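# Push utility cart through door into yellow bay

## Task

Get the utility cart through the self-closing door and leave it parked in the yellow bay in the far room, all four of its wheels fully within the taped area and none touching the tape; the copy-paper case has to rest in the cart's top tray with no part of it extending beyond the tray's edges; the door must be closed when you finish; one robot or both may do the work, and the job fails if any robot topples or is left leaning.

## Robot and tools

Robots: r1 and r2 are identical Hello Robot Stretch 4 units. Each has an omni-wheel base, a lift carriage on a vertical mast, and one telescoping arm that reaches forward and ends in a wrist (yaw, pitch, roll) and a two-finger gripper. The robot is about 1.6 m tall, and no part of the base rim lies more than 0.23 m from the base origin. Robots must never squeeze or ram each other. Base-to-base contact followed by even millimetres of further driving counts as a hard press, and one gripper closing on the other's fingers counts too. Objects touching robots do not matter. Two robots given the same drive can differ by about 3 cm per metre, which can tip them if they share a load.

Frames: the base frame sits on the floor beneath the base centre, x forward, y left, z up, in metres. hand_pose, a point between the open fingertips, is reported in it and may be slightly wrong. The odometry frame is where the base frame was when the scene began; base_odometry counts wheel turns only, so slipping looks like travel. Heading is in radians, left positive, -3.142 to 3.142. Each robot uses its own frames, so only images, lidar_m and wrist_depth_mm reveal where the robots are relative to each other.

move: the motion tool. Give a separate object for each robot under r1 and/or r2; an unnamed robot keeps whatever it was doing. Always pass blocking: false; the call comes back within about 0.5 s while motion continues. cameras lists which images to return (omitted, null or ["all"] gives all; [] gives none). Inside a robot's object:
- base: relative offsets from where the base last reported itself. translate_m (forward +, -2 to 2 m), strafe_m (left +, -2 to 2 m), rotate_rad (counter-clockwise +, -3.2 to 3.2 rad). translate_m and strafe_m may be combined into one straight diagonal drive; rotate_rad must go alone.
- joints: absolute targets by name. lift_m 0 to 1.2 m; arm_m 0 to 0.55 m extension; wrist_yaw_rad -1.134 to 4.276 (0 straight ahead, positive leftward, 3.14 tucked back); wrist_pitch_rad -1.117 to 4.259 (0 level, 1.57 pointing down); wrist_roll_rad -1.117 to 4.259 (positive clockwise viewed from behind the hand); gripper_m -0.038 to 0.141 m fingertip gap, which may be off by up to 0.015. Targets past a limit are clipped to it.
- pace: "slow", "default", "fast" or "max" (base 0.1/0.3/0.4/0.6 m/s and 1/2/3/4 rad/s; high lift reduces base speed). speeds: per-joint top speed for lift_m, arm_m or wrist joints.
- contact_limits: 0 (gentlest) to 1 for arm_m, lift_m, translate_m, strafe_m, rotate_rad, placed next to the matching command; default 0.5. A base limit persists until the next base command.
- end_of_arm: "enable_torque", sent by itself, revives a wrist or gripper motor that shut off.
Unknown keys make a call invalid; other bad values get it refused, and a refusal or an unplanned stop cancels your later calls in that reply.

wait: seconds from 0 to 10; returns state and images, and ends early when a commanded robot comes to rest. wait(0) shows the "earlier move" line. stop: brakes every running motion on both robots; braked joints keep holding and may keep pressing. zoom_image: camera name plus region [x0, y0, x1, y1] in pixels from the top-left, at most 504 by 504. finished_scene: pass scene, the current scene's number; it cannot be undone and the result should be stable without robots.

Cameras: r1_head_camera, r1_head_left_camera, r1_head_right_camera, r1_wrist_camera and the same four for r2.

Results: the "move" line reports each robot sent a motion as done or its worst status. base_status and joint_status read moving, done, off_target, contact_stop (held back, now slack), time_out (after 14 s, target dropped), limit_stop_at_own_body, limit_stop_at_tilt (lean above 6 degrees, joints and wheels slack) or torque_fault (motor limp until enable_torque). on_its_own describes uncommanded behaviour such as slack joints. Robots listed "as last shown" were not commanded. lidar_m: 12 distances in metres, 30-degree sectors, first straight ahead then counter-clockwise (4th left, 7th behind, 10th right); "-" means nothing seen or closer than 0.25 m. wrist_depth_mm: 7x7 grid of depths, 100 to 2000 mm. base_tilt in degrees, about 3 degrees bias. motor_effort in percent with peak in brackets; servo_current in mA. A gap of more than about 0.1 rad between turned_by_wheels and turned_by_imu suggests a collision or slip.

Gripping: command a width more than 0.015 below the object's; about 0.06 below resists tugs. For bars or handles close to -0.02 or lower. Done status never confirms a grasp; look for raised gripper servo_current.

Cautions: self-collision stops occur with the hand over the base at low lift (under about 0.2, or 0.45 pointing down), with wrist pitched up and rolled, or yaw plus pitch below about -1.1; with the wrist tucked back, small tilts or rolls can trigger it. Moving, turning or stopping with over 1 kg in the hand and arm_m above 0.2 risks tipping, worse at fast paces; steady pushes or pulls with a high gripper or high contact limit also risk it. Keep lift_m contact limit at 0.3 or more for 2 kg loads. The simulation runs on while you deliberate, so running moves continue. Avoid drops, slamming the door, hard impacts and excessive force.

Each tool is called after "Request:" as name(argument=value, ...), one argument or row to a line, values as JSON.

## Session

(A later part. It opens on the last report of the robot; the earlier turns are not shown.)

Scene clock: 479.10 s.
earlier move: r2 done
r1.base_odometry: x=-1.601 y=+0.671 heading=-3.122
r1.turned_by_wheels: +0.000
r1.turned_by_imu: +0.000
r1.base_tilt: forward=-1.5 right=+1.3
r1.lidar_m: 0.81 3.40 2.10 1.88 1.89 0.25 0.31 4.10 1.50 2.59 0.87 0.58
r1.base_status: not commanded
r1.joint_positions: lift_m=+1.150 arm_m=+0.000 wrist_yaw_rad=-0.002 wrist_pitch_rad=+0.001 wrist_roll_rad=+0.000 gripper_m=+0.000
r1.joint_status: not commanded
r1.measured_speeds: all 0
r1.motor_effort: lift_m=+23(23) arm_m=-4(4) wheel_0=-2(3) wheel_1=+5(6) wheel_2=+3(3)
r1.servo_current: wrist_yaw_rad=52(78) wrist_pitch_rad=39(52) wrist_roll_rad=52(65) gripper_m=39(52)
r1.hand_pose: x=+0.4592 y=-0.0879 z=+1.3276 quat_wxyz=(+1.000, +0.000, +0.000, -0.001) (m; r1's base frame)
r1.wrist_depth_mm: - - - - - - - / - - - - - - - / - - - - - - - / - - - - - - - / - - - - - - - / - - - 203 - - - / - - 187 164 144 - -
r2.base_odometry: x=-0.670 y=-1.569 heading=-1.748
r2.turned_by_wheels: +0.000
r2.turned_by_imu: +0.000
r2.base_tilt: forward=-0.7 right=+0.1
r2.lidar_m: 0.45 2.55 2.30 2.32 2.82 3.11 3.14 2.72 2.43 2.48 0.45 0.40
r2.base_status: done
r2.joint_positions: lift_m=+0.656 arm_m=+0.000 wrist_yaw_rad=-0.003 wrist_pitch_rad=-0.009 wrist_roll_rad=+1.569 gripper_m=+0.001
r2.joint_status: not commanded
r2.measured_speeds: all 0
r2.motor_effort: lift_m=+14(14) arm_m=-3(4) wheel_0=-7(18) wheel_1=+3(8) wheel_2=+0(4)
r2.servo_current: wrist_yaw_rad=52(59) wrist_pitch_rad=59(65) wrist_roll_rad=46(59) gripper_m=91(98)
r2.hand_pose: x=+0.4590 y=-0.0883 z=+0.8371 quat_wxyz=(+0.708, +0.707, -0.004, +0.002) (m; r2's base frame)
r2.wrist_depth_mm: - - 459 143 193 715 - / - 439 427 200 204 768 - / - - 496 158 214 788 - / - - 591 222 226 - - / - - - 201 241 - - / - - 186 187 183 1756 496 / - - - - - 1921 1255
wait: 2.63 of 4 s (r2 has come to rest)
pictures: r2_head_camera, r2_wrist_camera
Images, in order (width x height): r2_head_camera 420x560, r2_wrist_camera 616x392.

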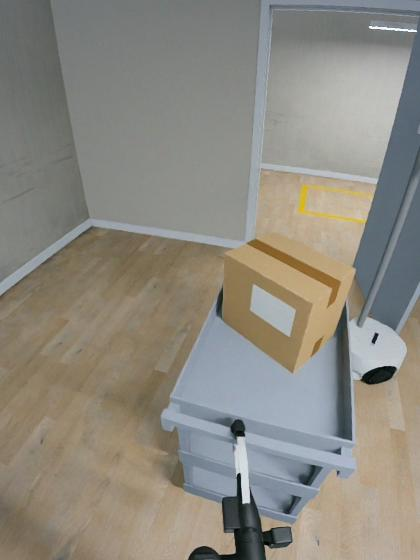

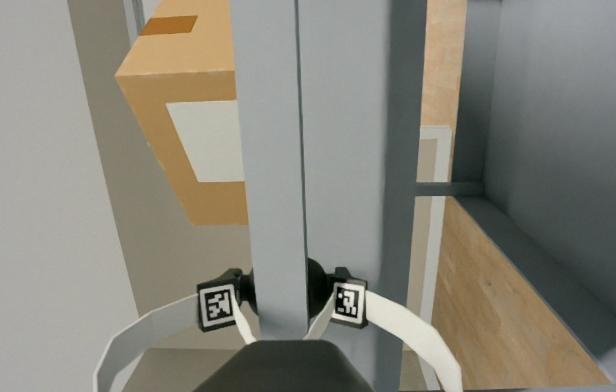

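Request:
move(
  blocking=false,
  r2={"base":{"strafe_m":0.18},"pace":"slow"},
  cameras=[],
)

Request:
wait(
  seconds=3,
  cameras=[],
)

Request:
move(
  blocking=false,
  r2={"base":{"rotate_rad":-0.45},"pace":"slow"},
  cameras=[],
)

Request:
wait(
  seconds=3,
  cameras=["r2_head_camera","r2_head_left_camera","r2_wrist_camera","r1_head_right_camera"],
)

Scene clock: 486.50 s.
move: r2 moving
r1: as last shown
r1.base_tilt: forward=-1.6 right=+1.3
r1.lidar_m: 0.82 3.38 2.10 1.85 1.88 0.25 0.28 4.10 1.52 2.63 0.87 0.61
r1.motor_effort: lift_m=+23(23) arm_m=-4(4) wheel_0=-2(2) wheel_1=+5(6) wheel_2=+3(3)
r1.servo_current: wrist_yaw_rad=39(72) wrist_pitch_rad=39(46) wrist_roll_rad=46(52) gripper_m=52(52)
r1.wrist_depth_mm: - - - - - - - / - - - - - - - / - - - - - - - / - - - - - - - / - - - - - - - / - - - 202 - - - / - - 187 164 144 - -
r2.base_odometry: x=-0.656 y=-1.572 heading=-1.749
r2.turned_by_wheels: +0.000
r2.turned_by_imu: +0.000
r2.base_tilt: forward=-0.7 right=+0.1
r2.lidar_m: 0.42 2.49 2.28 2.30 2.76 3.08 3.10 2.75 2.44 2.49 0.47 0.41
r2.base_status: strafe_m moving
r2.joint_positions: lift_m=+0.656 arm_m=+0.000 wrist_yaw_rad=-0.003 wrist_pitch_rad=-0.009 wrist_roll_rad=+1.569 gripper_m=+0.001
r2.joint_status: not commanded
r2.measured_speeds: translate_m=+0.000 strafe_m=+0.056 rotate_rad=+0.000 lift_m=+0.000 arm_m=+0.000 wrist_yaw_rad=+0.000 wrist_pitch_rad=+0.000 wrist_roll_rad=+0.000
r2.motor_effort: lift_m=+14(14) arm_m=-3(4) wheel_0=-8(13) wheel_1=+5(8) wheel_2=+1(1)
r2.servo_current: wrist_yaw_rad=52(59) wrist_pitch_rad=52(65) wrist_roll_rad=46(59) gripper_m=91(98)
r2.hand_pose: x=+0.4590 y=-0.0883 z=+0.8371 quat_wxyz=(+0.708, +0.707, -0.004, +0.002) (m; r2's base frame)
r2.wrist_depth_mm: - - 436 143 192 715 - / - 455 430 199 203 768 - / - - 500 159 215 788 - / - - 603 223 226 - - / - - - 209 241 - - / - - 188 187 183 1756 496 / - - - - - 1921 1255
pictures: none
No camera images: "cameras" was empty.

Scene clock: 488.93 s.
earlier move: r2 done
r1.base_odometry: x=-1.601 y=+0.671 heading=-3.122
r1.turned_by_wheels: +0.000
r1.turned_by_imu: +0.000
r1.base_tilt: forward=-1.5 right=+1.3
r1.lidar_m: 1.00 3.42 2.11 1.87 1.87 0.25 0.30 4.09 1.51 2.60 0.94 0.72
r1.base_status: not commanded
r1.joint_positions: lift_m=+1.150 arm_m=+0.000 wrist_yaw_rad=-0.002 wrist_pitch_rad=+0.001 wrist_roll_rad=+0.000 gripper_m=+0.000
r1.joint_status: not commanded
r1.measured_speeds: all 0
r1.motor_effort: lift_m=+23(23) arm_m=-4(4) wheel_0=-2(3) wheel_1=+5(6) wheel_2=+2(3)
r1.servo_current: wrist_yaw_rad=46(72) wrist_pitch_rad=46(52) wrist_roll_rad=59(65) gripper_m=46(52)
r1.hand_pose: x=+0.4592 y=-0.0879 z=+1.3276 quat_wxyz=(+1.000, +0.000, +0.000, -0.001) (m; r1's base frame)
r1.wrist_depth_mm: - - - - - - - / - - - - - - - / - - - - - - - / - - - - - - - / - - - - - - - / - - - 202 1576 - - / - - 187 183 144 699 683
r2.base_odometry: x=-0.493 y=-1.601 heading=-1.748
r2.turned_by_wheels: +0.000
r2.turned_by_imu: +0.000
r2.base_tilt: forward=-0.7 right=+0.1
r2.lidar_m: 0.46 2.39 2.13 2.12 2.63 3.03 3.06 2.90 2.61 2.63 0.39 0.37
r2.base_status: done
r2.joint_positions: lift_m=+0.656 arm_m=+0.000 wrist_yaw_rad=-0.003 wrist_pitch_rad=-0.009 wrist_roll_rad=+1.569 gripper_m=+0.001
r2.joint_status: not commanded
r2.measured_speeds: all 0
r2.motor_effort: lift_m=+14(14) arm_m=-3(4) wheel_0=-5(15) wheel_1=+3(8) wheel_2=+0(2)
r2.servo_current: wrist_yaw_rad=39(59) wrist_pitch_rad=59(65) wrist_roll_rad=39(59) gripper_m=98(98)
r2.hand_pose: x=+0.4590 y=-0.0883 z=+0.8371 quat_wxyz=(+0.708, +0.707, -0.004, +0.002) (m; r2's base frame)
r2.wrist_depth_mm: - 397 359 162 164 - - / - - 433 178 179 750 - / - - 564 191 195 - - / - - - 212 219 1921 539 / - - - 211 246 1863 480 / - - 186 190 183 1756 1255 / - - - - - 340 338
wait: 2.43 of 3 s (r2 has come to rest)
pictures: none
No camera images: "cameras" was empty.

Scene clock: 489.43 s.
move: r2 moving
r1: as last shown
r1.base_tilt: forward=-1.6 right=+1.3
r1.lidar_m: 0.95 3.39 2.10 1.86 1.89 0.25 0.30 4.10 1.52 2.63 0.93 0.69
r1.motor_effort: lift_m=+23(23) arm_m=-4(4) wheel_0=-2(2) wheel_1=+6(6) wheel_2=+3(3)
r1.servo_current: wrist_yaw_rad=26(65) wrist_pitch_rad=46(46) wrist_roll_rad=52(52) gripper_m=46(46)
r1.wrist_depth_mm: - - - - - - - / - - - - - - - / - - - - - - - / - - - - - - - / - - - - - - - / - - - 203 1618 - - / - - 187 183 145 699 707
r2.base_odometry: x=-0.493 y=-1.601 heading=-1.873
r2.turned_by_wheels: -0.124
r2.turned_by_imu: -0.120
r2.base_tilt: forward=-0.7 right=+0.0
r2.lidar_m: 0.45 2.54 2.12 2.13 2.44 3.07 3.04 3.10 2.62 2.62 2.99 0.40
r2.base_status: rotate_rad moving
r2.joint_positions: lift_m=+0.656 arm_m=+0.000 wrist_yaw_rad=+0.006 wrist_pitch_rad=-0.009 wrist_roll_rad=+1.569 gripper_m=+0.001
r2.joint_status: not commanded
r2.measured_speeds: translate_m=-0.001 strafe_m=-0.001 rotate_rad=-0.491 lift_m=+0.000 arm_m=+0.000 wrist_yaw_rad=+0.000 wrist_pitch_rad=+0.000 wrist_roll_rad=+0.000
r2.motor_effort: lift_m=+14(14) arm_m=-3(4) wheel_0=+14(14) wheel_1=+8(9) wheel_2=+13(14)
r2.servo_current: wrist_yaw_rad=52(59) wrist_pitch_rad=59(59) wrist_roll_rad=46(59) gripper_m=85(98)
r2.hand_pose: x=+0.4598 y=-0.0857 z=+0.8371 quat_wxyz=(+0.708, +0.707, -0.001, +0.005) (m; r2's base frame)
r2.wrist_depth_mm: - 404 392 168 174 699 - / - 449 404 183 186 759 - / - - 508 197 199 - - / - - 640 215 218 - - / - - - 230 239 1921 496 / - - 188 187 185 1756 1229 / - - - - 282 1537 1229
pictures: none
No camera images: "cameras" was empty.

Scene clock: 490.57 s.
earlier move: r2 done
r1.base_odometry: x=-1.601 y=+0.671 heading=-3.122
r1.turned_by_wheels: +0.000
r1.turned_by_imu: +0.000
r1.base_tilt: forward=-1.6 right=+1.3
r1.lidar_m: 0.79 3.41 2.11 1.86 1.87 0.25 0.30 4.08 1.53 2.64 2.85 0.66
r1.base_status: not commanded
r1.joint_positions: lift_m=+1.150 arm_m=+0.000 wrist_yaw_rad=-0.002 wrist_pitch_rad=+0.001 wrist_roll_rad=+0.000 gripper_m=+0.000
r1.joint_status: not commanded
r1.measured_speeds: all 0
r1.motor_effort: lift_m=+23(23) arm_m=-4(4) wheel_0=-2(3) wheel_1=+6(6) wheel_2=+3(3)
r1.servo_current: wrist_yaw_rad=46(65) wrist_pitch_rad=39(46) wrist_roll_rad=46(59) gripper_m=39(46)
r1.hand_pose: x=+0.4592 y=-0.0879 z=+1.3276 quat_wxyz=(+1.000, +0.000, +0.000, -0.001) (m; r1's base frame)
r1.wrist_depth_mm: - - - - - - - / - - - - - - - / - - - - - - - / - - - - - - - / - - - - - - - / - - - 202 1661 - - / - - 187 164 155 707 699
r2.base_odometry: x=-0.493 y=-1.601 heading=-2.197
r2.turned_by_wheels: -0.325
r2.turned_by_imu: -0.315
r2.base_tilt: forward=-0.7 right=+0.0
r2.lidar_m: 0.39 0.38 2.30 2.14 2.19 2.79 3.04 3.09 2.79 2.61 2.68 0.45
r2.base_status: done
r2.joint_positions: lift_m=+0.656 arm_m=+0.000 wrist_yaw_rad=+0.003 wrist_pitch_rad=-0.009 wrist_roll_rad=+1.569 gripper_m=+0.001
r2.joint_status: not commanded
r2.measured_speeds: all 0
r2.motor_effort: lift_m=+14(14) arm_m=-4(4) wheel_0=+6(14) wheel_1=+4(9) wheel_2=+6(14)
r2.servo_current: wrist_yaw_rad=39(59) wrist_pitch_rad=59(59) wrist_roll_rad=46(59) gripper_m=85(98)
r2.hand_pose: x=+0.4596 y=-0.0865 z=+0.8371 quat_wxyz=(+0.708, +0.707, -0.002, +0.004) (m; r2's base frame)
r2.wrist_depth_mm: - - - 193 251 1281 1205 / - 1499 1281 249 248 1366 - / - - 615 189 246 809 - / - - 492 244 244 831 - / - - 521 202 241 831 - / - - 184 183 182 - - / - - - - - - -
wait: 1.13 of 3 s (r2 has come to rest)
pictures: r1_head_right_camera, r2_head_camera, r2_head_left_camera, r2_wrist_camera
Images, in order (width x height): r1_head_right_camera 420x672, r2_head_camera 420x560, r2_head_left_camera 420x672, r2_wrist_camera 616x392.

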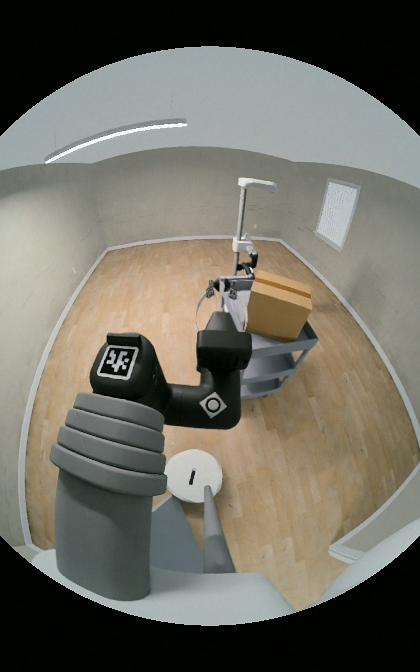

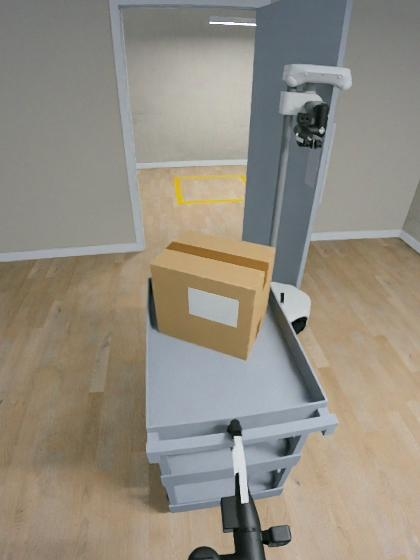

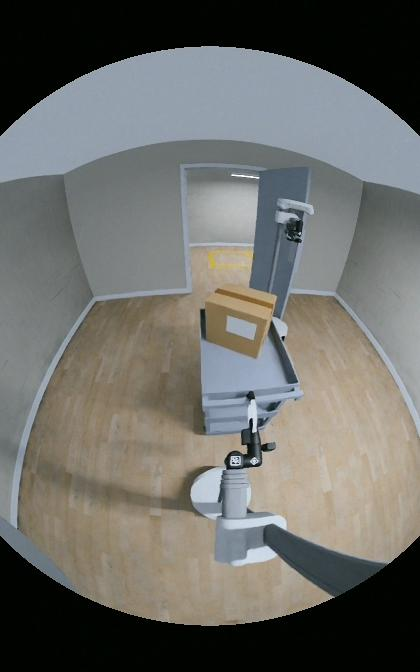

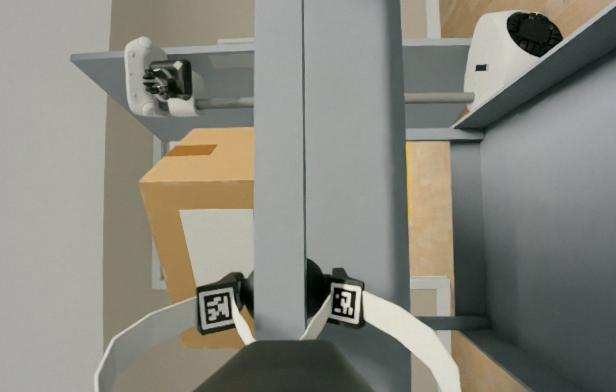

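Request:
move(
  blocking=false,
  r2={"base":{"strafe_m":-0.12},"pace":"slow"},
  cameras=[],
)

Request:
wait(
  seconds=3,
  cameras=["r2_head_camera"],
)

Request:
move(
  blocking=false,
  r2={"base":{"translate_m":0.45,"strafe_m":0.12},"pace":"slow"},
  cameras=[],
)

Request:
wait(
  seconds=6,
  cameras=["r2_head_camera","r2_head_left_camera","r2_wrist_camera","r1_head_right_camera"],
)

Scene clock: 507.00 s.
move: r2 moving
r1: as last shown
r1.lidar_m: 0.82 3.38 2.10 1.87 1.88 0.25 0.31 4.12 1.53 2.61 2.87 0.63
r1.motor_effort: lift_m=+23(23) arm_m=-4(4) wheel_0=-2(2) wheel_1=+5(6) wheel_2=+3(3)
r1.servo_current: wrist_yaw_rad=46(59) wrist_pitch_rad=46(46) wrist_roll_rad=72(72) gripper_m=46(46)
r1.wrist_depth_mm: - - - - - - - / - - - - - - - / - - - - - - - / - - - - - - - / - - - - - - - / - - - 203 1576 - - / - - 187 183 155 699 699
r2.base_odometry: x=-0.505 y=-1.593 heading=-2.197
r2.turned_by_wheels: +0.000
r2.turned_by_imu: +0.001
r2.base_tilt: forward=-0.7 right=+0.0
r2.lidar_m: 0.38 0.39 2.31 2.14 2.19 2.82 3.03 3.11 2.78 2.59 2.64 0.46
r2.base_status: strafe_m moving
r2.joint_positions: lift_m=+0.656 arm_m=+0.000 wrist_yaw_rad=+0.003 wrist_pitch_rad=-0.009 wrist_roll_rad=+1.569 gripper_m=+0.001
r2.joint_status: not commanded
r2.measured_speeds: translate_m=+0.001 strafe_m=-0.055 rotate_rad=-0.004 lift_m=+0.000 arm_m=+0.000 wrist_yaw_rad=+0.000 wrist_pitch_rad=+0.000 wrist_roll_rad=+0.000
r2.motor_effort: lift_m=+14(14) arm_m=-4(4) wheel_0=+10(14) wheel_1=-6(7) wheel_2=+1(5)
r2.servo_current: wrist_yaw_rad=52(52) wrist_pitch_rad=59(59) wrist_roll_rad=39(52) gripper_m=85(91)
r2.hand_pose: x=+0.4596 y=-0.0865 z=+0.8371 quat_wxyz=(+0.708, +0.707, -0.002, +0.004) (m; r2's base frame)
r2.wrist_depth_mm: - - - 193 250 1336 1182 / - 1366 1255 247 247 1366 - / - - 621 245 245 831 - / - - 484 242 243 842 - / - - 512 202 239 820 - / - - 187 181 181 - - / - - - - - - -
pictures: none
No camera images: "cameras" was empty.

Scene clock: 508.83 s.
earlier move: r2 done
r1.base_odometry: x=-1.601 y=+0.671 heading=-3.122
r1.turned_by_wheels: +0.000
r1.turned_by_imu: +0.000
r1.base_tilt: forward=-1.6 right=+1.3
r1.lidar_m: 0.77 3.42 2.08 1.88 1.89 0.25 0.28 4.11 1.50 2.65 2.88 0.65
r1.base_status: not commanded
r1.joint_positions: lift_m=+1.150 arm_m=+0.000 wrist_yaw_rad=-0.002 wrist_pitch_rad=+0.001 wrist_roll_rad=+0.000 gripper_m=+0.000
r1.joint_status: not commanded
r1.measured_speeds: all 0
r1.motor_effort: lift_m=+23(23) arm_m=-4(4) wheel_0=-2(3) wheel_1=+6(6) wheel_2=+3(3)
r1.servo_current: wrist_yaw_rad=59(65) wrist_pitch_rad=46(52) wrist_roll_rad=52(72) gripper_m=39(52)
r1.hand_pose: x=+0.4592 y=-0.0879 z=+1.3276 quat_wxyz=(+1.000, +0.000, +0.000, -0.001) (m; r1's base frame)
r1.wrist_depth_mm: - - - - - - - / - - - - - - - / - - - - - - - / - - - - - - - / - - - - - - - / - - - 203 - - - / - - 187 183 155 699 -
r2.base_odometry: x=-0.590 y=-1.531 heading=-2.197
r2.turned_by_wheels: +0.000
r2.turned_by_imu: +0.000
r2.base_tilt: forward=-0.7 right=+0.1
r2.lidar_m: 0.37 0.36 2.42 2.24 2.30 2.97 3.03 3.10 2.70 2.49 2.55 0.46
r2.base_status: done
r2.joint_positions: lift_m=+0.656 arm_m=+0.000 wrist_yaw_rad=+0.003 wrist_pitch_rad=-0.009 wrist_roll_rad=+1.569 gripper_m=+0.001
r2.joint_status: not commanded
r2.measured_speeds: all 0
r2.motor_effort: lift_m=+14(14) arm_m=-4(4) wheel_0=+6(15) wheel_1=-3(9) wheel_2=+0(5)
r2.servo_current: wrist_yaw_rad=52(52) wrist_pitch_rad=52(59) wrist_roll_rad=46(59) gripper_m=78(91)
r2.hand_pose: x=+0.4596 y=-0.0865 z=+0.8371 quat_wxyz=(+0.708, +0.707, -0.002, +0.004) (m; r2's base frame)
r2.wrist_depth_mm: - - - 278 287 1255 1098 / - - - 266 271 1281 1229 / - - - 255 258 1537 - / - - 580 245 250 842 - / - - 484 184 239 831 - / - - 183 178 181 788 - / - - 544 - 220 - -
wait: 1.83 of 3 s (r2 has come to rest)
pictures: r2_head_camera
Images, in order (width x height): r2_head_camera 420x560.

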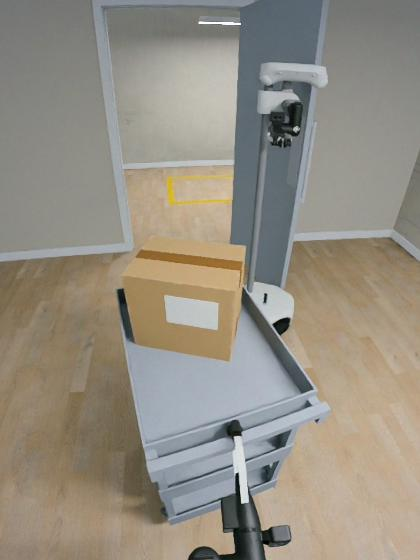

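Scene clock: 509.33 s.
move: r2 moving
r1: as last shown
r1.lidar_m: 0.76 3.43 2.11 1.87 1.87 0.25 0.31 4.12 1.53 2.60 2.87 0.64
r1.motor_effort: lift_m=+23(23) arm_m=-4(4) wheel_0=-2(2) wheel_1=+6(6) wheel_2=+3(3)
r1.servo_current: wrist_yaw_rad=59(59) wrist_pitch_rad=39(46) wrist_roll_rad=46(59) gripper_m=39(46)
r1.wrist_depth_mm: - - - - - - - / - - - - - - - / - - - - - - - / - - - - - - - / - - - - - - - / - - - 203 - - - / - - 188 164 155 715 -
r2.base_odometry: x=-0.595 y=-1.542 heading=-2.197
r2.turned_by_wheels: +0.000
r2.turned_by_imu: +0.000
r2.base_tilt: forward=-0.7 right=+0.0
r2.lidar_m: 0.34 0.37 2.43 2.24 2.32 2.96 3.04 3.09 2.67 2.48 2.58 0.45
r2.base_status: translate_m moving; strafe_m moving
r2.joint_positions: lift_m=+0.656 arm_m=+0.000 wrist_yaw_rad=+0.000 wrist_pitch_rad=-0.009 wrist_roll_rad=+1.569 gripper_m=+0.001
r2.joint_status: not commanded
r2.measured_speeds: translate_m=+0.049 strafe_m=+0.013 rotate_rad=-0.001 lift_m=+0.000 arm_m=+0.000 wrist_yaw_rad=-0.012 wrist_pitch_rad=+0.000 wrist_roll_rad=+0.000
r2.motor_effort: lift_m=+14(14) arm_m=-4(4) wheel_0=+4(11) wheel_1=+8(8) wheel_2=-14(14)
r2.servo_current: wrist_yaw_rad=46(59) wrist_pitch_rad=52(59) wrist_roll_rad=52(59) gripper_m=72(78)
r2.hand_pose: x=+0.4592 y=-0.0876 z=+0.8371 quat_wxyz=(+0.708, +0.707, -0.003, +0.003) (m; r2's base frame)
r2.wrist_depth_mm: - - - 223 290 1281 1118 / - - - 267 274 1366 1205 / - - - 257 262 1397 - / - - 615 244 250 842 - / - - 477 202 238 831 - / - - 182 176 182 788 - / - - 525 - - - -
pictures: none
No camera images: "cameras" was empty.

Scene clock: 514.73 s.
earlier move: r2 done
r1.base_odometry: x=-1.601 y=+0.671 heading=-3.122
r1.turned_by_wheels: +0.000
r1.turned_by_imu: +0.000
r1.base_tilt: forward=-1.6 right=+1.3
r1.lidar_m: 0.70 3.40 2.09 1.88 1.88 0.25 0.30 4.10 1.50 2.61 0.36 0.39
r1.base_status: not commanded
r1.joint_positions: lift_m=+1.150 arm_m=+0.000 wrist_yaw_rad=-0.002 wrist_pitch_rad=+0.001 wrist_roll_rad=+0.000 gripper_m=+0.000
r1.joint_status: not commanded
r1.measured_speeds: all 0
r1.motor_effort: lift_m=+23(23) arm_m=-4(4) wheel_0=-2(3) wheel_1=+5(6) wheel_2=+3(3)
r1.servo_current: wrist_yaw_rad=65(72) wrist_pitch_rad=39(52) wrist_roll_rad=26(65) gripper_m=46(52)
r1.hand_pose: x=+0.4592 y=-0.0879 z=+1.3276 quat_wxyz=(+1.000, +0.000, +0.000, -0.001) (m; r1's base frame)
r1.wrist_depth_mm: - - - - - - - / - - - - - - - / - - - - - - - / - - - - - - - / - - - - - - - / - - - 203 1138 - - / - - 188 163 145 - -
r2.base_odometry: x=-0.757 y=-1.965 heading=-2.197
r2.turned_by_wheels: +0.000
r2.turned_by_imu: -0.001
r2.base_tilt: forward=-0.7 right=+0.1
r2.lidar_m: 0.37 0.39 2.32 2.17 2.22 2.85 3.52 3.55 2.76 2.57 2.64 0.42
r2.base_status: done
r2.joint_positions: lift_m=+0.656 arm_m=+0.000 wrist_yaw_rad=-0.004 wrist_pitch_rad=-0.009 wrist_roll_rad=+1.569 gripper_m=+0.001
r2.joint_status: not commanded
r2.measured_speeds: all 0
r2.motor_effort: lift_m=+14(14) arm_m=-3(4) wheel_0=+1(11) wheel_1=+4(9) wheel_2=-8(15)
r2.servo_current: wrist_yaw_rad=46(59) wrist_pitch_rad=52(59) wrist_roll_rad=46(65) gripper_m=72(85)
r2.hand_pose: x=+0.4590 y=-0.0885 z=+0.8371 quat_wxyz=(+0.708, +0.707, -0.005, +0.002) (m; r2's base frame)
r2.wrist_depth_mm: 707 831 1229 255 256 - 904 / - - 1078 249 251 1078 - / - - 661 244 244 - - / - - 477 239 239 831 - / - - 504 194 235 831 - / - - 183 176 183 798 - / - - 569 - - - -
wait: 5.40 of 6 s (r2 has come to rest)
pictures: r1_head_right_camera, r2_head_camera, r2_head_left_camera, r2_wrist_camera
Images, in order (width x height): r1_head_right_camera 420x672, r2_head_camera 420x560, r2_head_left_camera 420x672, r2_wrist_camera 616x392.

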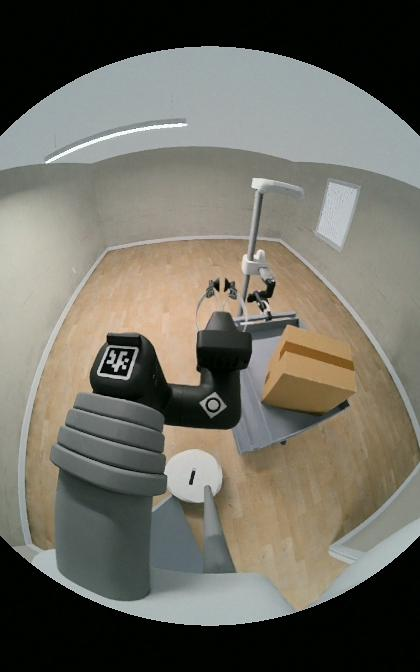

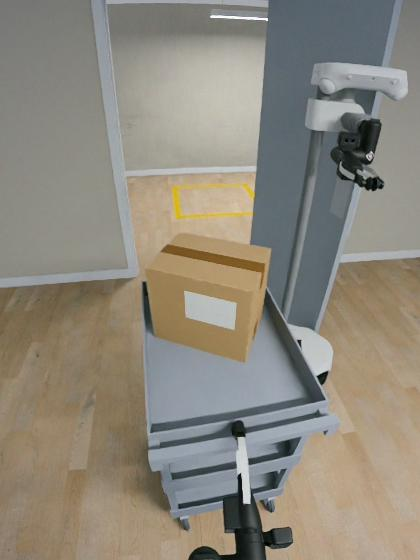

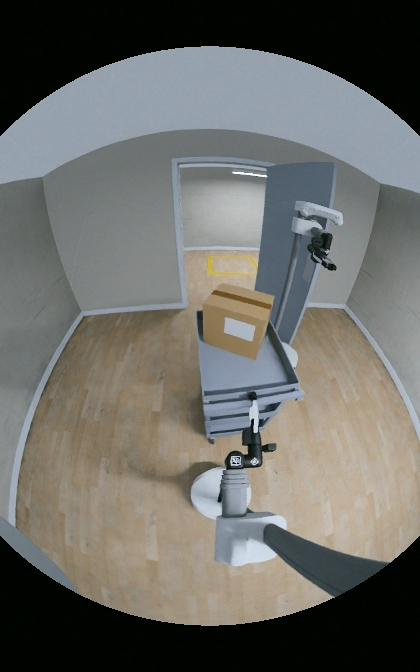

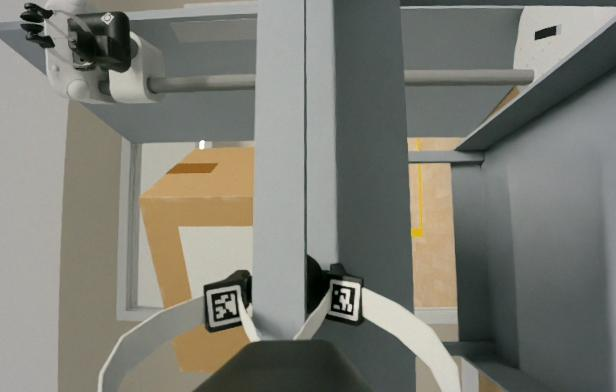

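Request:
move(
  blocking=false,
  r2={"base":{"translate_m":0.4,"strafe_m":0.04},"pace":"slow","contact_limits":{"translate_m":0.4}},
  cameras=[],
)

Request:
wait(
  seconds=6,
  cameras=["r2_head_camera","r2_head_left_camera","r1_head_right_camera"],
)

Scene clock: 521.23 s.
move: r2 moving
r1: as last shown
r1.base_tilt: forward=-1.6 right=+1.4
r1.lidar_m: 0.74 3.39 2.11 1.84 1.89 0.25 0.29 4.12 1.50 2.60 0.33 0.39
r1.motor_effort: lift_m=+23(23) arm_m=-4(4) wheel_0=-2(2) wheel_1=+5(6) wheel_2=+3(3)
r1.servo_current: wrist_yaw_rad=46(59) wrist_pitch_rad=39(46) wrist_roll_rad=59(59) gripper_m=46(46)
r1.wrist_depth_mm: - - - - - - - / - - - - - - - / - - - - - - - / - - - - - - - / - - - - - - - / - - - 203 1098 - - / - - 188 164 145 - -
r2.base_odometry: x=-0.763 y=-1.976 heading=-2.197
r2.turned_by_wheels: +0.000
r2.turned_by_imu: +0.000
r2.base_tilt: forward=-0.7 right=+0.1
r2.lidar_m: 0.38 0.40 2.31 2.16 2.22 2.84 3.52 3.56 2.76 2.58 2.61 0.43
r2.base_status: translate_m moving; strafe_m moving
r2.joint_positions: lift_m=+0.656 arm_m=+0.000 wrist_yaw_rad=-0.004 wrist_pitch_rad=-0.009 wrist_roll_rad=+1.569 gripper_m=+0.001
r2.joint_status: not commanded
r2.measured_speeds: translate_m=+0.048 strafe_m=+0.005 rotate_rad=-0.001 lift_m=+0.000 arm_m=+0.000 wrist_yaw_rad=+0.000 wrist_pitch_rad=+0.000 wrist_roll_rad=+0.000
r2.motor_effort: lift_m=+14(14) arm_m=-3(4) wheel_0=+3(4) wheel_1=+7(7) wheel_2=-13(14)
r2.servo_current: wrist_yaw_rad=52(59) wrist_pitch_rad=59(59) wrist_roll_rad=39(52) gripper_m=72(78)
r2.contact_limits: translate_m 0.4
r2.hand_pose: x=+0.4590 y=-0.0885 z=+0.8371 quat_wxyz=(+0.708, +0.707, -0.005, +0.002) (m; r2's base frame)
r2.wrist_depth_mm: 707 820 1229 196 256 - 917 / - 1078 1078 248 250 1042 - / - - 654 244 245 820 - / - - 480 238 239 831 - / - - 504 195 235 820 - / - - 181 175 182 798 - / - - 580 - - - -
pictures: none
No camera images: "cameras" was empty.

Scene clock: 526.03 s.
earlier move: r2 done
r1.base_odometry: x=-1.601 y=+0.671 heading=-3.122
r1.turned_by_wheels: +0.000
r1.turned_by_imu: +0.000
r1.base_tilt: forward=-1.6 right=+1.3
r1.lidar_m: 4.65 3.41 2.11 1.86 1.87 0.25 0.32 4.10 0.37 0.31 0.33 0.36
r1.base_status: not commanded
r1.joint_positions: lift_m=+1.150 arm_m=+0.000 wrist_yaw_rad=-0.002 wrist_pitch_rad=+0.001 wrist_roll_rad=+0.000 gripper_m=+0.000
r1.joint_status: not commanded
r1.measured_speeds: all 0
r1.motor_effort: lift_m=+23(23) arm_m=-4(4) wheel_0=-2(3) wheel_1=+6(6) wheel_2=+3(3)
r1.servo_current: wrist_yaw_rad=33(72) wrist_pitch_rad=39(52) wrist_roll_rad=46(65) gripper_m=39(52)
r1.hand_pose: x=+0.4592 y=-0.0879 z=+1.3276 quat_wxyz=(+1.000, +0.000, +0.000, -0.001) (m; r1's base frame)
r1.wrist_depth_mm: - - - - - - - / - - - - - 615 597 / - - - - - - - / - - - - - - - / - - - - - - - / - - - 203 - - - / - - 187 164 144 788 -
r2.base_odometry: x=-0.959 y=-2.313 heading=-2.197
r2.turned_by_wheels: +0.001
r2.turned_by_imu: +0.002
r2.base_tilt: forward=-0.7 right=+0.1
r2.lidar_m: 0.37 0.42 2.28 2.15 2.21 2.84 3.94 3.94 2.77 2.58 0.60 0.43
r2.base_status: done
r2.joint_positions: lift_m=+0.656 arm_m=+0.000 wrist_yaw_rad=+0.000 wrist_pitch_rad=-0.009 wrist_roll_rad=+1.569 gripper_m=+0.001
r2.joint_status: not commanded
r2.measured_speeds: all 0
r2.motor_effort: lift_m=+14(14) arm_m=-4(4) wheel_0=+5(13) wheel_1=+5(9) wheel_2=-6(14)
r2.servo_current: wrist_yaw_rad=46(59) wrist_pitch_rad=52(59) wrist_roll_rad=52(65) gripper_m=72(78)
r2.contact_limits: translate_m 0.4
r2.hand_pose: x=+0.4593 y=-0.0875 z=+0.8371 quat_wxyz=(+0.708, +0.707, -0.003, +0.003) (m; r2's base frame)
r2.wrist_depth_mm: - - - 248 248 - - / - - - 244 243 - 549 / - - 654 241 240 831 - / - 1863 477 237 236 820 - / - - 504 197 235 809 - / - - 182 176 182 809 - / - - 585 - - - -
wait: 4.80 of 6 s (r2 has come to rest)
pictures: r1_head_right_camera, r2_head_camera, r2_head_left_camera
Images, in order (width x height): r1_head_right_camera 420x672, r2_head_camera 420x560, r2_head_left_camera 420x672.

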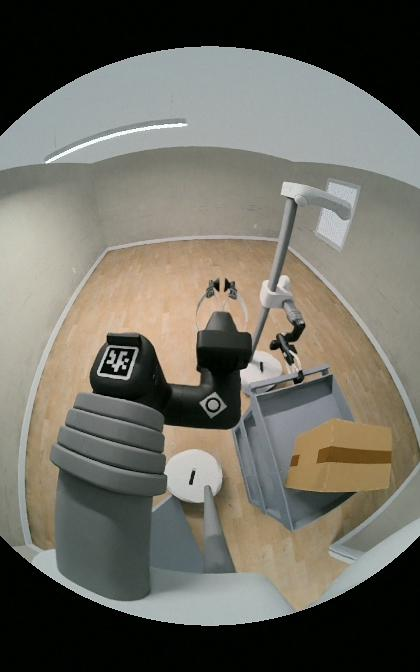

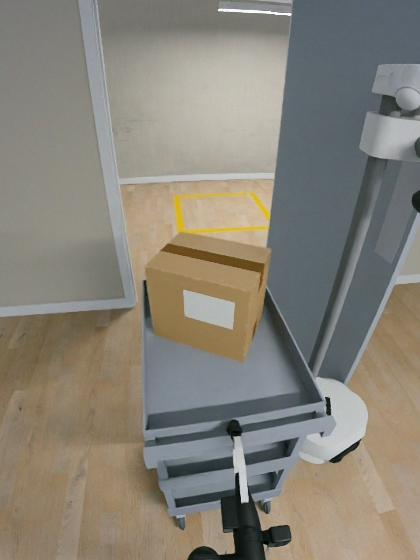

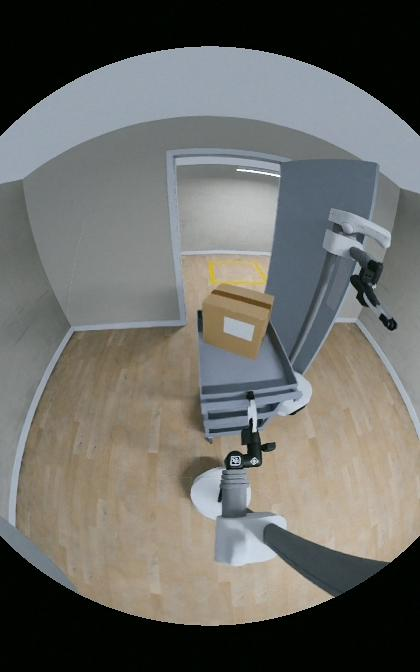

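Request:
move(
  blocking=false,
  r2={"base":{"translate_m":0.4},"pace":"slow","contact_limits":{"translate_m":0.4}},
  cameras=[],
)

Request:
wait(
  seconds=6,
  cameras=["r2_head_camera","r2_head_left_camera","r2_head_right_camera","r1_head_right_camera"],
)

Scene clock: 537.43 s.
move: r2 moving
r1: as last shown
r1.lidar_m: 4.65 3.38 2.09 1.86 1.89 0.25 0.27 4.11 0.37 0.30 0.31 0.39
r1.motor_effort: lift_m=+23(23) arm_m=-4(4) wheel_0=-2(2) wheel_1=+5(6) wheel_2=+3(3)
r1.servo_current: wrist_yaw_rad=59(65) wrist_pitch_rad=46(46) wrist_roll_rad=59(65) gripper_m=46(52)
r1.wrist_depth_mm: - - - - - - - / - - - - - 615 580 / - - - - - - - / - - - - - - - / - - - - - - - / - - - 203 - - - / - - 187 164 145 759 -
r2.base_odometry: x=-0.966 y=-2.323 heading=-2.196
r2.turned_by_wheels: +0.001
r2.turned_by_imu: +0.001
r2.base_tilt: forward=-0.7 right=+0.1
r2.lidar_m: 0.37 0.40 2.34 2.15 2.22 2.84 3.93 3.96 2.75 2.58 0.59 0.45
r2.base_status: translate_m moving
r2.joint_positions: lift_m=+0.656 arm_m=+0.000 wrist_yaw_rad=+0.000 wrist_pitch_rad=-0.009 wrist_roll_rad=+1.569 gripper_m=+0.001
r2.joint_status: not commanded
r2.measured_speeds: translate_m=+0.048 strafe_m=+0.000 rotate_rad=+0.000 lift_m=+0.000 arm_m=+0.000 wrist_yaw_rad=+0.000 wrist_pitch_rad=+0.000 wrist_roll_rad=+0.000
r2.motor_effort: lift_m=+14(14) arm_m=-4(4) wheel_0=+5(9) wheel_1=+7(9) wheel_2=-9(11)
r2.servo_current: wrist_yaw_rad=39(59) wrist_pitch_rad=52(59) wrist_roll_rad=52(52) gripper_m=72(72)
r2.contact_limits: translate_m 0.4
r2.hand_pose: x=+0.4593 y=-0.0875 z=+0.8371 quat_wxyz=(+0.708, +0.707, -0.003, +0.003) (m; r2's base frame)
r2.wrist_depth_mm: - - - 248 247 - - / - - - 243 244 - 544 / - - 647 240 241 820 - / - 1756 480 237 236 820 - / - - 504 199 234 820 - / - - 182 176 182 798 - / - - 580 - - - -
pictures: none
No camera images: "cameras" was empty.

Scene clock: 542.20 s.
earlier move: r2 done
r1.base_odometry: x=-1.601 y=+0.671 heading=-3.122
r1.turned_by_wheels: +0.000
r1.turned_by_imu: +0.000
r1.base_tilt: forward=-1.6 right=+1.3
r1.lidar_m: 4.64 3.36 2.11 1.87 1.89 0.25 0.30 0.61 0.32 0.27 0.47 0.55
r1.base_status: not commanded
r1.joint_positions: lift_m=+1.150 arm_m=+0.000 wrist_yaw_rad=-0.002 wrist_pitch_rad=+0.001 wrist_roll_rad=+0.000 gripper_m=+0.000
r1.joint_status: not commanded
r1.measured_speeds: all 0
r1.motor_effort: lift_m=+23(23) arm_m=-4(4) wheel_0=-2(3) wheel_1=+5(6) wheel_2=+3(3)
r1.servo_current: wrist_yaw_rad=46(72) wrist_pitch_rad=39(52) wrist_roll_rad=52(65) gripper_m=39(52)
r1.hand_pose: x=+0.4592 y=-0.0879 z=+1.3276 quat_wxyz=(+1.000, +0.000, +0.000, -0.001) (m; r1's base frame)
r1.wrist_depth_mm: - - - - - - - / - - - - - - - / - - - - - - - / - - - - - - - / - - - - - - - / - - - 204 - - - / - - 188 164 144 - -
r2.base_odometry: x=-1.193 y=-2.637 heading=-2.196
r2.turned_by_wheels: +0.000
r2.turned_by_imu: +0.002
r2.base_tilt: forward=-0.7 right=+0.1
r2.lidar_m: 0.39 0.38 2.01 2.19 2.26 2.90 - 3.99 2.72 0.42 0.45 0.46
r2.base_status: done
r2.joint_positions: lift_m=+0.656 arm_m=+0.000 wrist_yaw_rad=+0.000 wrist_pitch_rad=-0.009 wrist_roll_rad=+1.569 gripper_m=+0.001
r2.joint_status: not commanded
r2.measured_speeds: all 0
r2.motor_effort: lift_m=+14(14) arm_m=-4(4) wheel_0=+6(14) wheel_1=+5(9) wheel_2=-6(11)
r2.servo_current: wrist_yaw_rad=59(59) wrist_pitch_rad=52(65) wrist_roll_rad=39(65) gripper_m=72(78)
r2.contact_limits: translate_m 0.4
r2.hand_pose: x=+0.4593 y=-0.0875 z=+0.8371 quat_wxyz=(+0.708, +0.707, -0.003, +0.003) (m; r2's base frame)
r2.wrist_depth_mm: - - - 198 259 - - / 1499 - - 251 253 1921 - / - - - 245 247 - - / - - 480 239 240 831 - / - - 496 199 236 809 - / - - 183 177 182 798 - / - - 569 - - - -
wait: 4.77 of 6 s (r2 has come to rest)
pictures: r1_head_right_camera, r2_head_camera, r2_head_left_camera, r2_head_right_camera
Images, in order (width x height): r1_head_right_camera 420x672, r2_head_camera 420x560, r2_head_left_camera 420x672, r2_head_right_camera 420x672.

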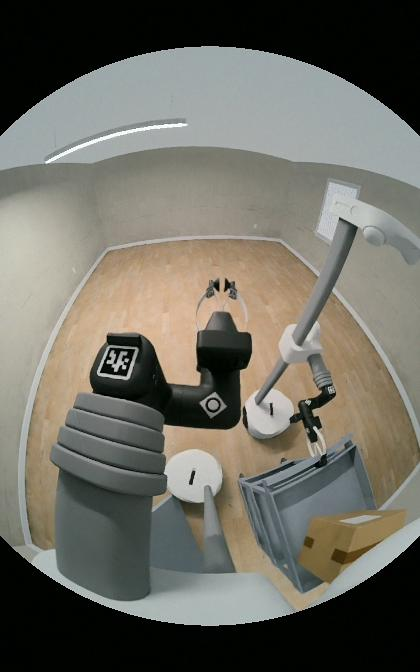

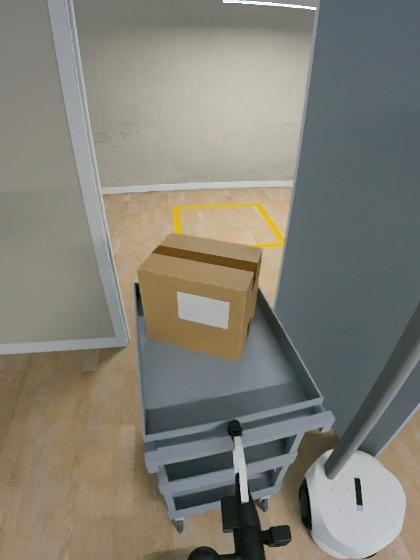

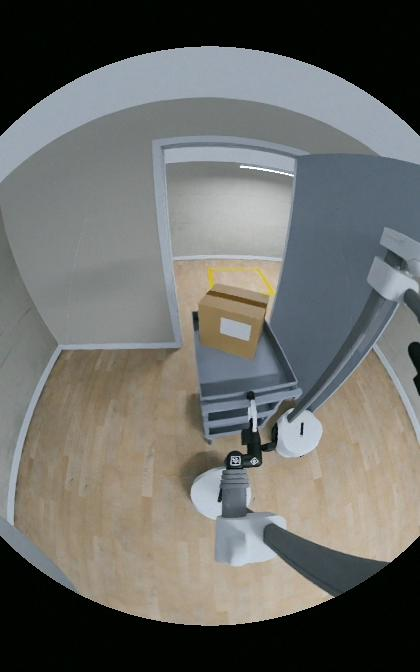

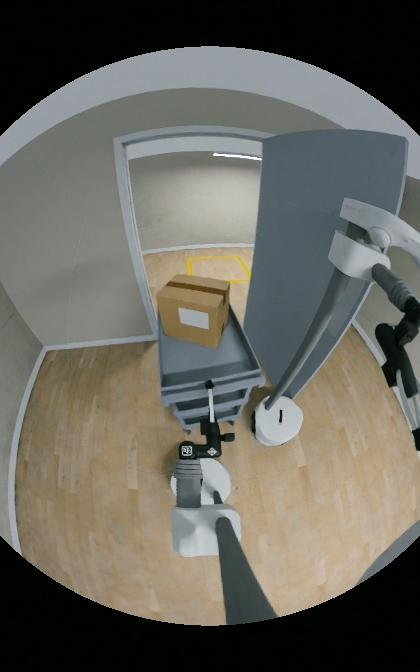

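Request:
move(
  blocking=false,
  r2={"base":{"translate_m":0.25,"strafe_m":0.02},"pace":"slow","contact_limits":{"translate_m":0.3}},
  cameras=[],
)

Request:
wait(
  seconds=4,
  cameras=["r2_head_camera","r2_head_left_camera","r2_head_right_camera","r1_head_right_camera"],
)

Scene clock: 553.70 s.
move: r2 moving
r1: as last shown
r1.lidar_m: 4.64 3.40 2.12 1.85 1.88 0.25 0.31 0.59 0.31 0.28 0.50 0.55
r1.servo_current: wrist_yaw_rad=52(59) wrist_pitch_rad=46(46) wrist_roll_rad=39(65) gripper_m=46(46)
r1.wrist_depth_mm: - - - - - - - / - - - - - - - / - - - - - - - / - - - - - - - / - - - - - - - / - - - 204 - - - / - - 188 164 145 - -
r2.base_odometry: x=-1.199 y=-2.647 heading=-2.196
r2.turned_by_wheels: +0.000
r2.turned_by_imu: +0.001
r2.base_tilt: forward=-0.7 right=+0.0
r2.lidar_m: 0.37 0.38 2.01 2.21 2.24 2.86 - 4.01 2.74 0.44 0.46 0.45
r2.base_status: translate_m moving; strafe_m moving
r2.joint_positions: lift_m=+0.656 arm_m=+0.000 wrist_yaw_rad=+0.000 wrist_pitch_rad=-0.009 wrist_roll_rad=+1.569 gripper_m=+0.001
r2.joint_status: not commanded
r2.measured_speeds: translate_m=+0.048 strafe_m=+0.004 rotate_rad=-0.001 lift_m=+0.000 arm_m=+0.000 wrist_yaw_rad=+0.000 wrist_pitch_rad=+0.000 wrist_roll_rad=+0.000
r2.motor_effort: lift_m=+14(14) arm_m=-4(4) wheel_0=+8(10) wheel_1=+7(8) wheel_2=-10(12)
r2.servo_current: wrist_yaw_rad=33(46) wrist_pitch_rad=46(59) wrist_roll_rad=39(65) gripper_m=65(78)
r2.contact_limits: translate_m 0.3
r2.hand_pose: x=+0.4593 y=-0.0875 z=+0.8371 quat_wxyz=(+0.708, +0.707, -0.003, +0.003) (m; r2's base frame)
r2.wrist_depth_mm: - - - 198 259 - - / - - - 252 253 1808 - / - - - 245 247 - - / - - 484 239 240 820 - / - - 500 199 235 809 - / - - 183 176 183 798 - / - - 569 - - - -
pictures: none
No camera images: "cameras" was empty.

Scene clock: 557.00 s.
earlier move: r2 done
r1.base_odometry: x=-1.601 y=+0.671 heading=-3.122
r1.turned_by_wheels: +0.000
r1.turned_by_imu: +0.000
r1.base_tilt: forward=-1.6 right=+1.3
r1.lidar_m: 4.65 3.41 2.10 1.88 1.86 0.25 0.30 0.55 0.40 0.46 0.45 3.45
r1.base_status: not commanded
r1.joint_positions: lift_m=+1.150 arm_m=+0.000 wrist_yaw_rad=-0.002 wrist_pitch_rad=+0.001 wrist_roll_rad=+0.000 gripper_m=+0.000
r1.joint_status: not commanded
r1.measured_speeds: all 0
r1.motor_effort: lift_m=+23(23) arm_m=-4(4) wheel_0=-2(3) wheel_1=+5(6) wheel_2=+3(3)
r1.servo_current: wrist_yaw_rad=59(72) wrist_pitch_rad=46(52) wrist_roll_rad=39(65) gripper_m=52(52)
r1.hand_pose: x=+0.4592 y=-0.0879 z=+1.3276 quat_wxyz=(+1.000, +0.000, +0.000, -0.001) (m; r1's base frame)
r1.wrist_depth_mm: - - - - - - - / - - - - - - - / - - - - - - - / - - - - - - - / - - - - - - - / - - - 204 - - - / - - 188 164 145 - -
r2.base_odometry: x=-1.323 y=-2.851 heading=-2.197
r2.turned_by_wheels: +0.000
r2.turned_by_imu: +0.000
r2.base_tilt: forward=-0.8 right=+0.1
r2.lidar_m: 0.36 0.36 1.70 2.21 2.26 2.89 - 4.02 0.47 0.47 0.45 0.42
r2.base_status: done
r2.joint_positions: lift_m=+0.656 arm_m=+0.000 wrist_yaw_rad=-0.002 wrist_pitch_rad=-0.009 wrist_roll_rad=+1.569 gripper_m=+0.001
r2.joint_status: not commanded
r2.measured_speeds: all 0
r2.motor_effort: lift_m=+14(14) arm_m=-4(4) wheel_0=+2(11) wheel_1=+5(8) wheel_2=-9(12)
r2.servo_current: wrist_yaw_rad=39(65) wrist_pitch_rad=52(59) wrist_roll_rad=52(65) gripper_m=72(78)
r2.contact_limits: translate_m 0.3
r2.hand_pose: x=+0.4591 y=-0.0880 z=+0.8371 quat_wxyz=(+0.708, +0.707, -0.004, +0.002) (m; r2's base frame)
r2.wrist_depth_mm: - - - 260 263 - - / - - - 254 257 1863 508 / - - - 247 250 1863 - / - - 492 241 241 831 - / - - 496 195 235 809 - / - - 182 175 182 798 - / - - 564 - 222 - -
wait: 3.30 of 4 s (r2 has come to rest)
pictures: r1_head_right_camera, r2_head_camera, r2_head_left_camera, r2_head_right_camera
Images, in order (width x height): r1_head_right_camera 420x672, r2_head_camera 420x560, r2_head_left_camera 420x672, r2_head_right_camera 420x672.

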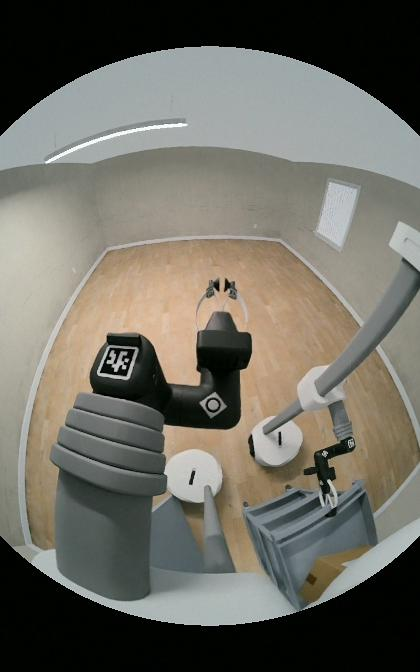

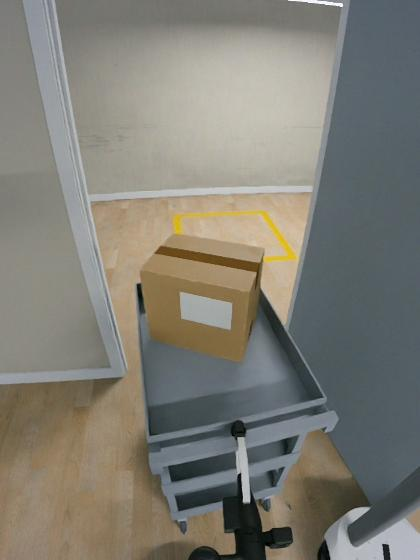

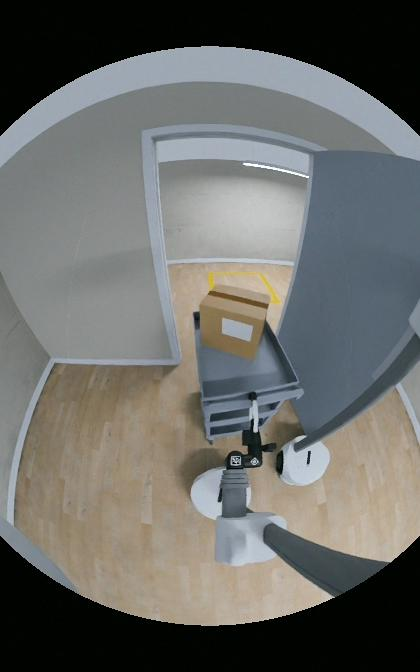

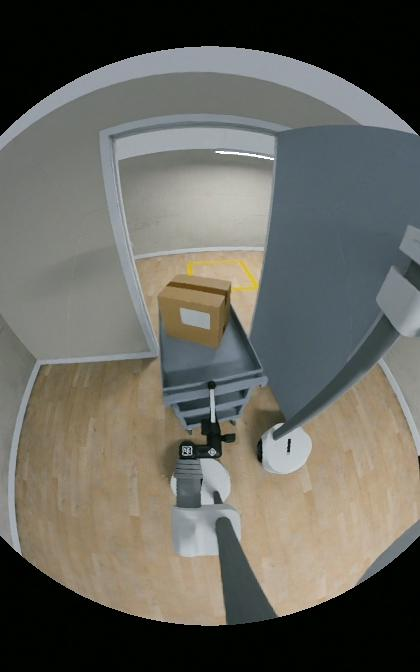

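Request:
move(
  blocking=false,
  r2={"base":{"translate_m":0.35,"strafe_m":0.01},"pace":"slow","contact_limits":{"translate_m":0.3}},
  cameras=[],
)

Request:
wait(
  seconds=5,
  cameras=["r2_head_camera","r2_head_left_camera","r2_head_right_camera"],
)

Scene clock: 561.50 s.
move: r2 moving
r1: as last shown
r1.lidar_m: 4.62 3.39 2.10 1.87 1.84 0.25 0.30 0.51 0.41 0.44 0.44 3.46
r1.motor_effort: lift_m=+23(23) arm_m=-4(4) wheel_0=-2(3) wheel_1=+6(6) wheel_2=+3(3)
r1.servo_current: wrist_yaw_rad=78(78) wrist_pitch_rad=39(46) wrist_roll_rad=59(59) gripper_m=39(52)
r1.wrist_depth_mm: - - - - - - - / - - - - - - - / - - - - - - - / - - - - - - - / - - - - - - - / - - - 204 - - - / - - 187 164 144 - -
r2.base_odometry: x=-1.330 y=-2.861 heading=-2.197
r2.turned_by_wheels: +0.000
r2.turned_by_imu: +0.000
r2.base_tilt: forward=-0.7 right=+0.1
r2.lidar_m: 0.35 0.37 1.66 2.21 2.24 2.89 - 3.99 0.49 0.45 0.46 0.46
r2.base_status: translate_m moving; strafe_m moving
r2.joint_positions: lift_m=+0.656 arm_m=+0.000 wrist_yaw_rad=-0.003 wrist_pitch_rad=-0.009 wrist_roll_rad=+1.569 gripper_m=+0.001
r2.joint_status: not commanded
r2.measured_speeds: translate_m=+0.048 strafe_m=+0.002 rotate_rad=-0.003 lift_m=+0.000 arm_m=+0.000 wrist_yaw_rad=+0.000 wrist_pitch_rad=+0.000 wrist_roll_rad=+0.000
r2.motor_effort: lift_m=+14(14) arm_m=-3(4) wheel_0=+3(6) wheel_1=+6(9) wheel_2=-11(14)
r2.servo_current: wrist_yaw_rad=39(59) wrist_pitch_rad=52(59) wrist_roll_rad=39(59) gripper_m=72(72)
r2.contact_limits: translate_m 0.3
r2.hand_pose: x=+0.4591 y=-0.0881 z=+0.8371 quat_wxyz=(+0.708, +0.707, -0.004, +0.002) (m; r2's base frame)
r2.wrist_depth_mm: - - - 259 263 - - / - - - 254 255 1921 492 / - - - 247 251 1921 - / - - 496 239 241 842 - / - - 496 196 236 820 - / - - 182 175 183 788 - / - - 564 - - - -
pictures: none
No camera images: "cameras" was empty.

Scene clock: 565.77 s.
earlier move: r2 done
r1.base_odometry: x=-1.601 y=+0.671 heading=-3.122
r1.turned_by_wheels: +0.000
r1.turned_by_imu: +0.000
r1.base_tilt: forward=-1.5 right=+1.3
r1.lidar_m: 4.66 3.39 2.10 1.88 1.88 0.25 0.30 0.69 0.48 0.44 2.85 3.44
r1.base_status: not commanded
r1.joint_positions: lift_m=+1.150 arm_m=+0.000 wrist_yaw_rad=-0.002 wrist_pitch_rad=+0.001 wrist_roll_rad=+0.000 gripper_m=+0.000
r1.joint_status: not commanded
r1.measured_speeds: all 0
r1.motor_effort: lift_m=+23(23) arm_m=-4(4) wheel_0=-2(3) wheel_1=+6(6) wheel_2=+3(3)
r1.servo_current: wrist_yaw_rad=46(78) wrist_pitch_rad=46(52) wrist_roll_rad=46(65) gripper_m=46(52)
r1.hand_pose: x=+0.4592 y=-0.0879 z=+1.3276 quat_wxyz=(+1.000, +0.000, +0.000, -0.001) (m; r1's base frame)
r1.wrist_depth_mm: - - - - - - - / - - - - - - - / - - - - - - - / - - - - - - - / - - - - - - - / - - - 202 - - - / - - 187 164 145 - -
r2.base_odometry: x=-1.520 y=-3.140 heading=-2.196
r2.turned_by_wheels: +0.001
r2.turned_by_imu: +0.001
r2.base_tilt: forward=-0.7 right=+0.1
r2.lidar_m: 0.37 0.39 1.23 2.22 2.27 2.92 - 0.71 0.47 0.47 0.74 0.46
r2.base_status: done
r2.joint_positions: lift_m=+0.656 arm_m=+0.000 wrist_yaw_rad=-0.003 wrist_pitch_rad=-0.009 wrist_roll_rad=+1.569 gripper_m=+0.001
r2.joint_status: not commanded
r2.measured_speeds: all 0
r2.motor_effort: lift_m=+14(14) arm_m=-3(4) wheel_0=+4(10) wheel_1=+5(9) wheel_2=-6(15)
r2.servo_current: wrist_yaw_rad=33(59) wrist_pitch_rad=59(65) wrist_roll_rad=39(59) gripper_m=72(78)
r2.contact_limits: translate_m 0.3
r2.hand_pose: x=+0.4591 y=-0.0881 z=+0.8371 quat_wxyz=(+0.708, +0.707, -0.004, +0.002) (m; r2's base frame)
r2.wrist_depth_mm: - - - 262 265 1863 1229 / - - - 254 257 1863 525 / - - - 247 249 1921 - / - - 500 240 242 831 - / - - 492 198 236 809 - / - - 182 177 182 798 - / - - 559 - 223 - -
wait: 4.27 of 5 s (r2 has come to rest)
pictures: r2_head_camera, r2_head_left_camera, r2_head_right_camera
Images, in order (width x height): r2_head_camera 420x560, r2_head_left_camera 420x672, r2_head_right_camera 420x672.

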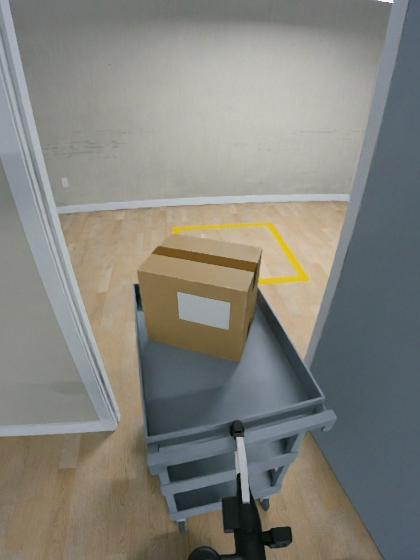

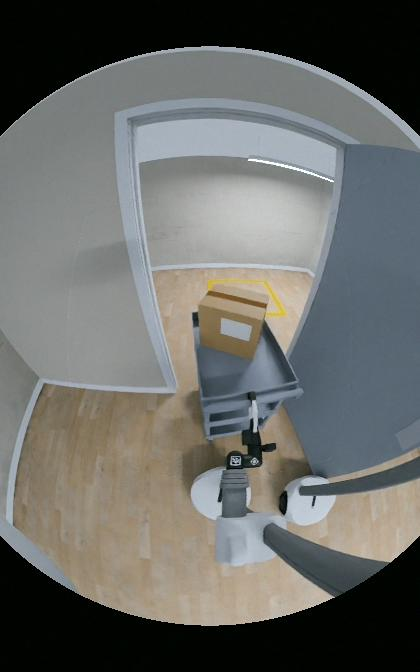

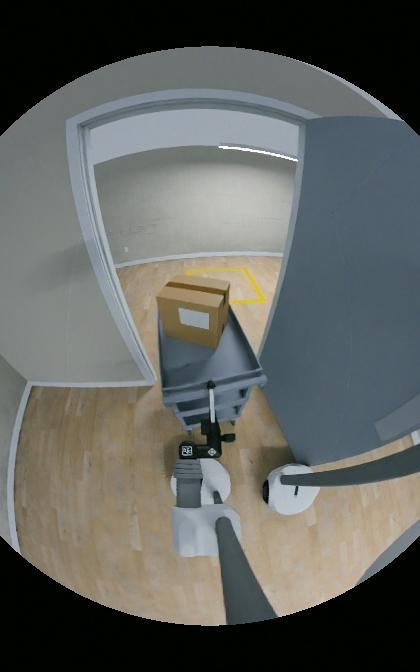

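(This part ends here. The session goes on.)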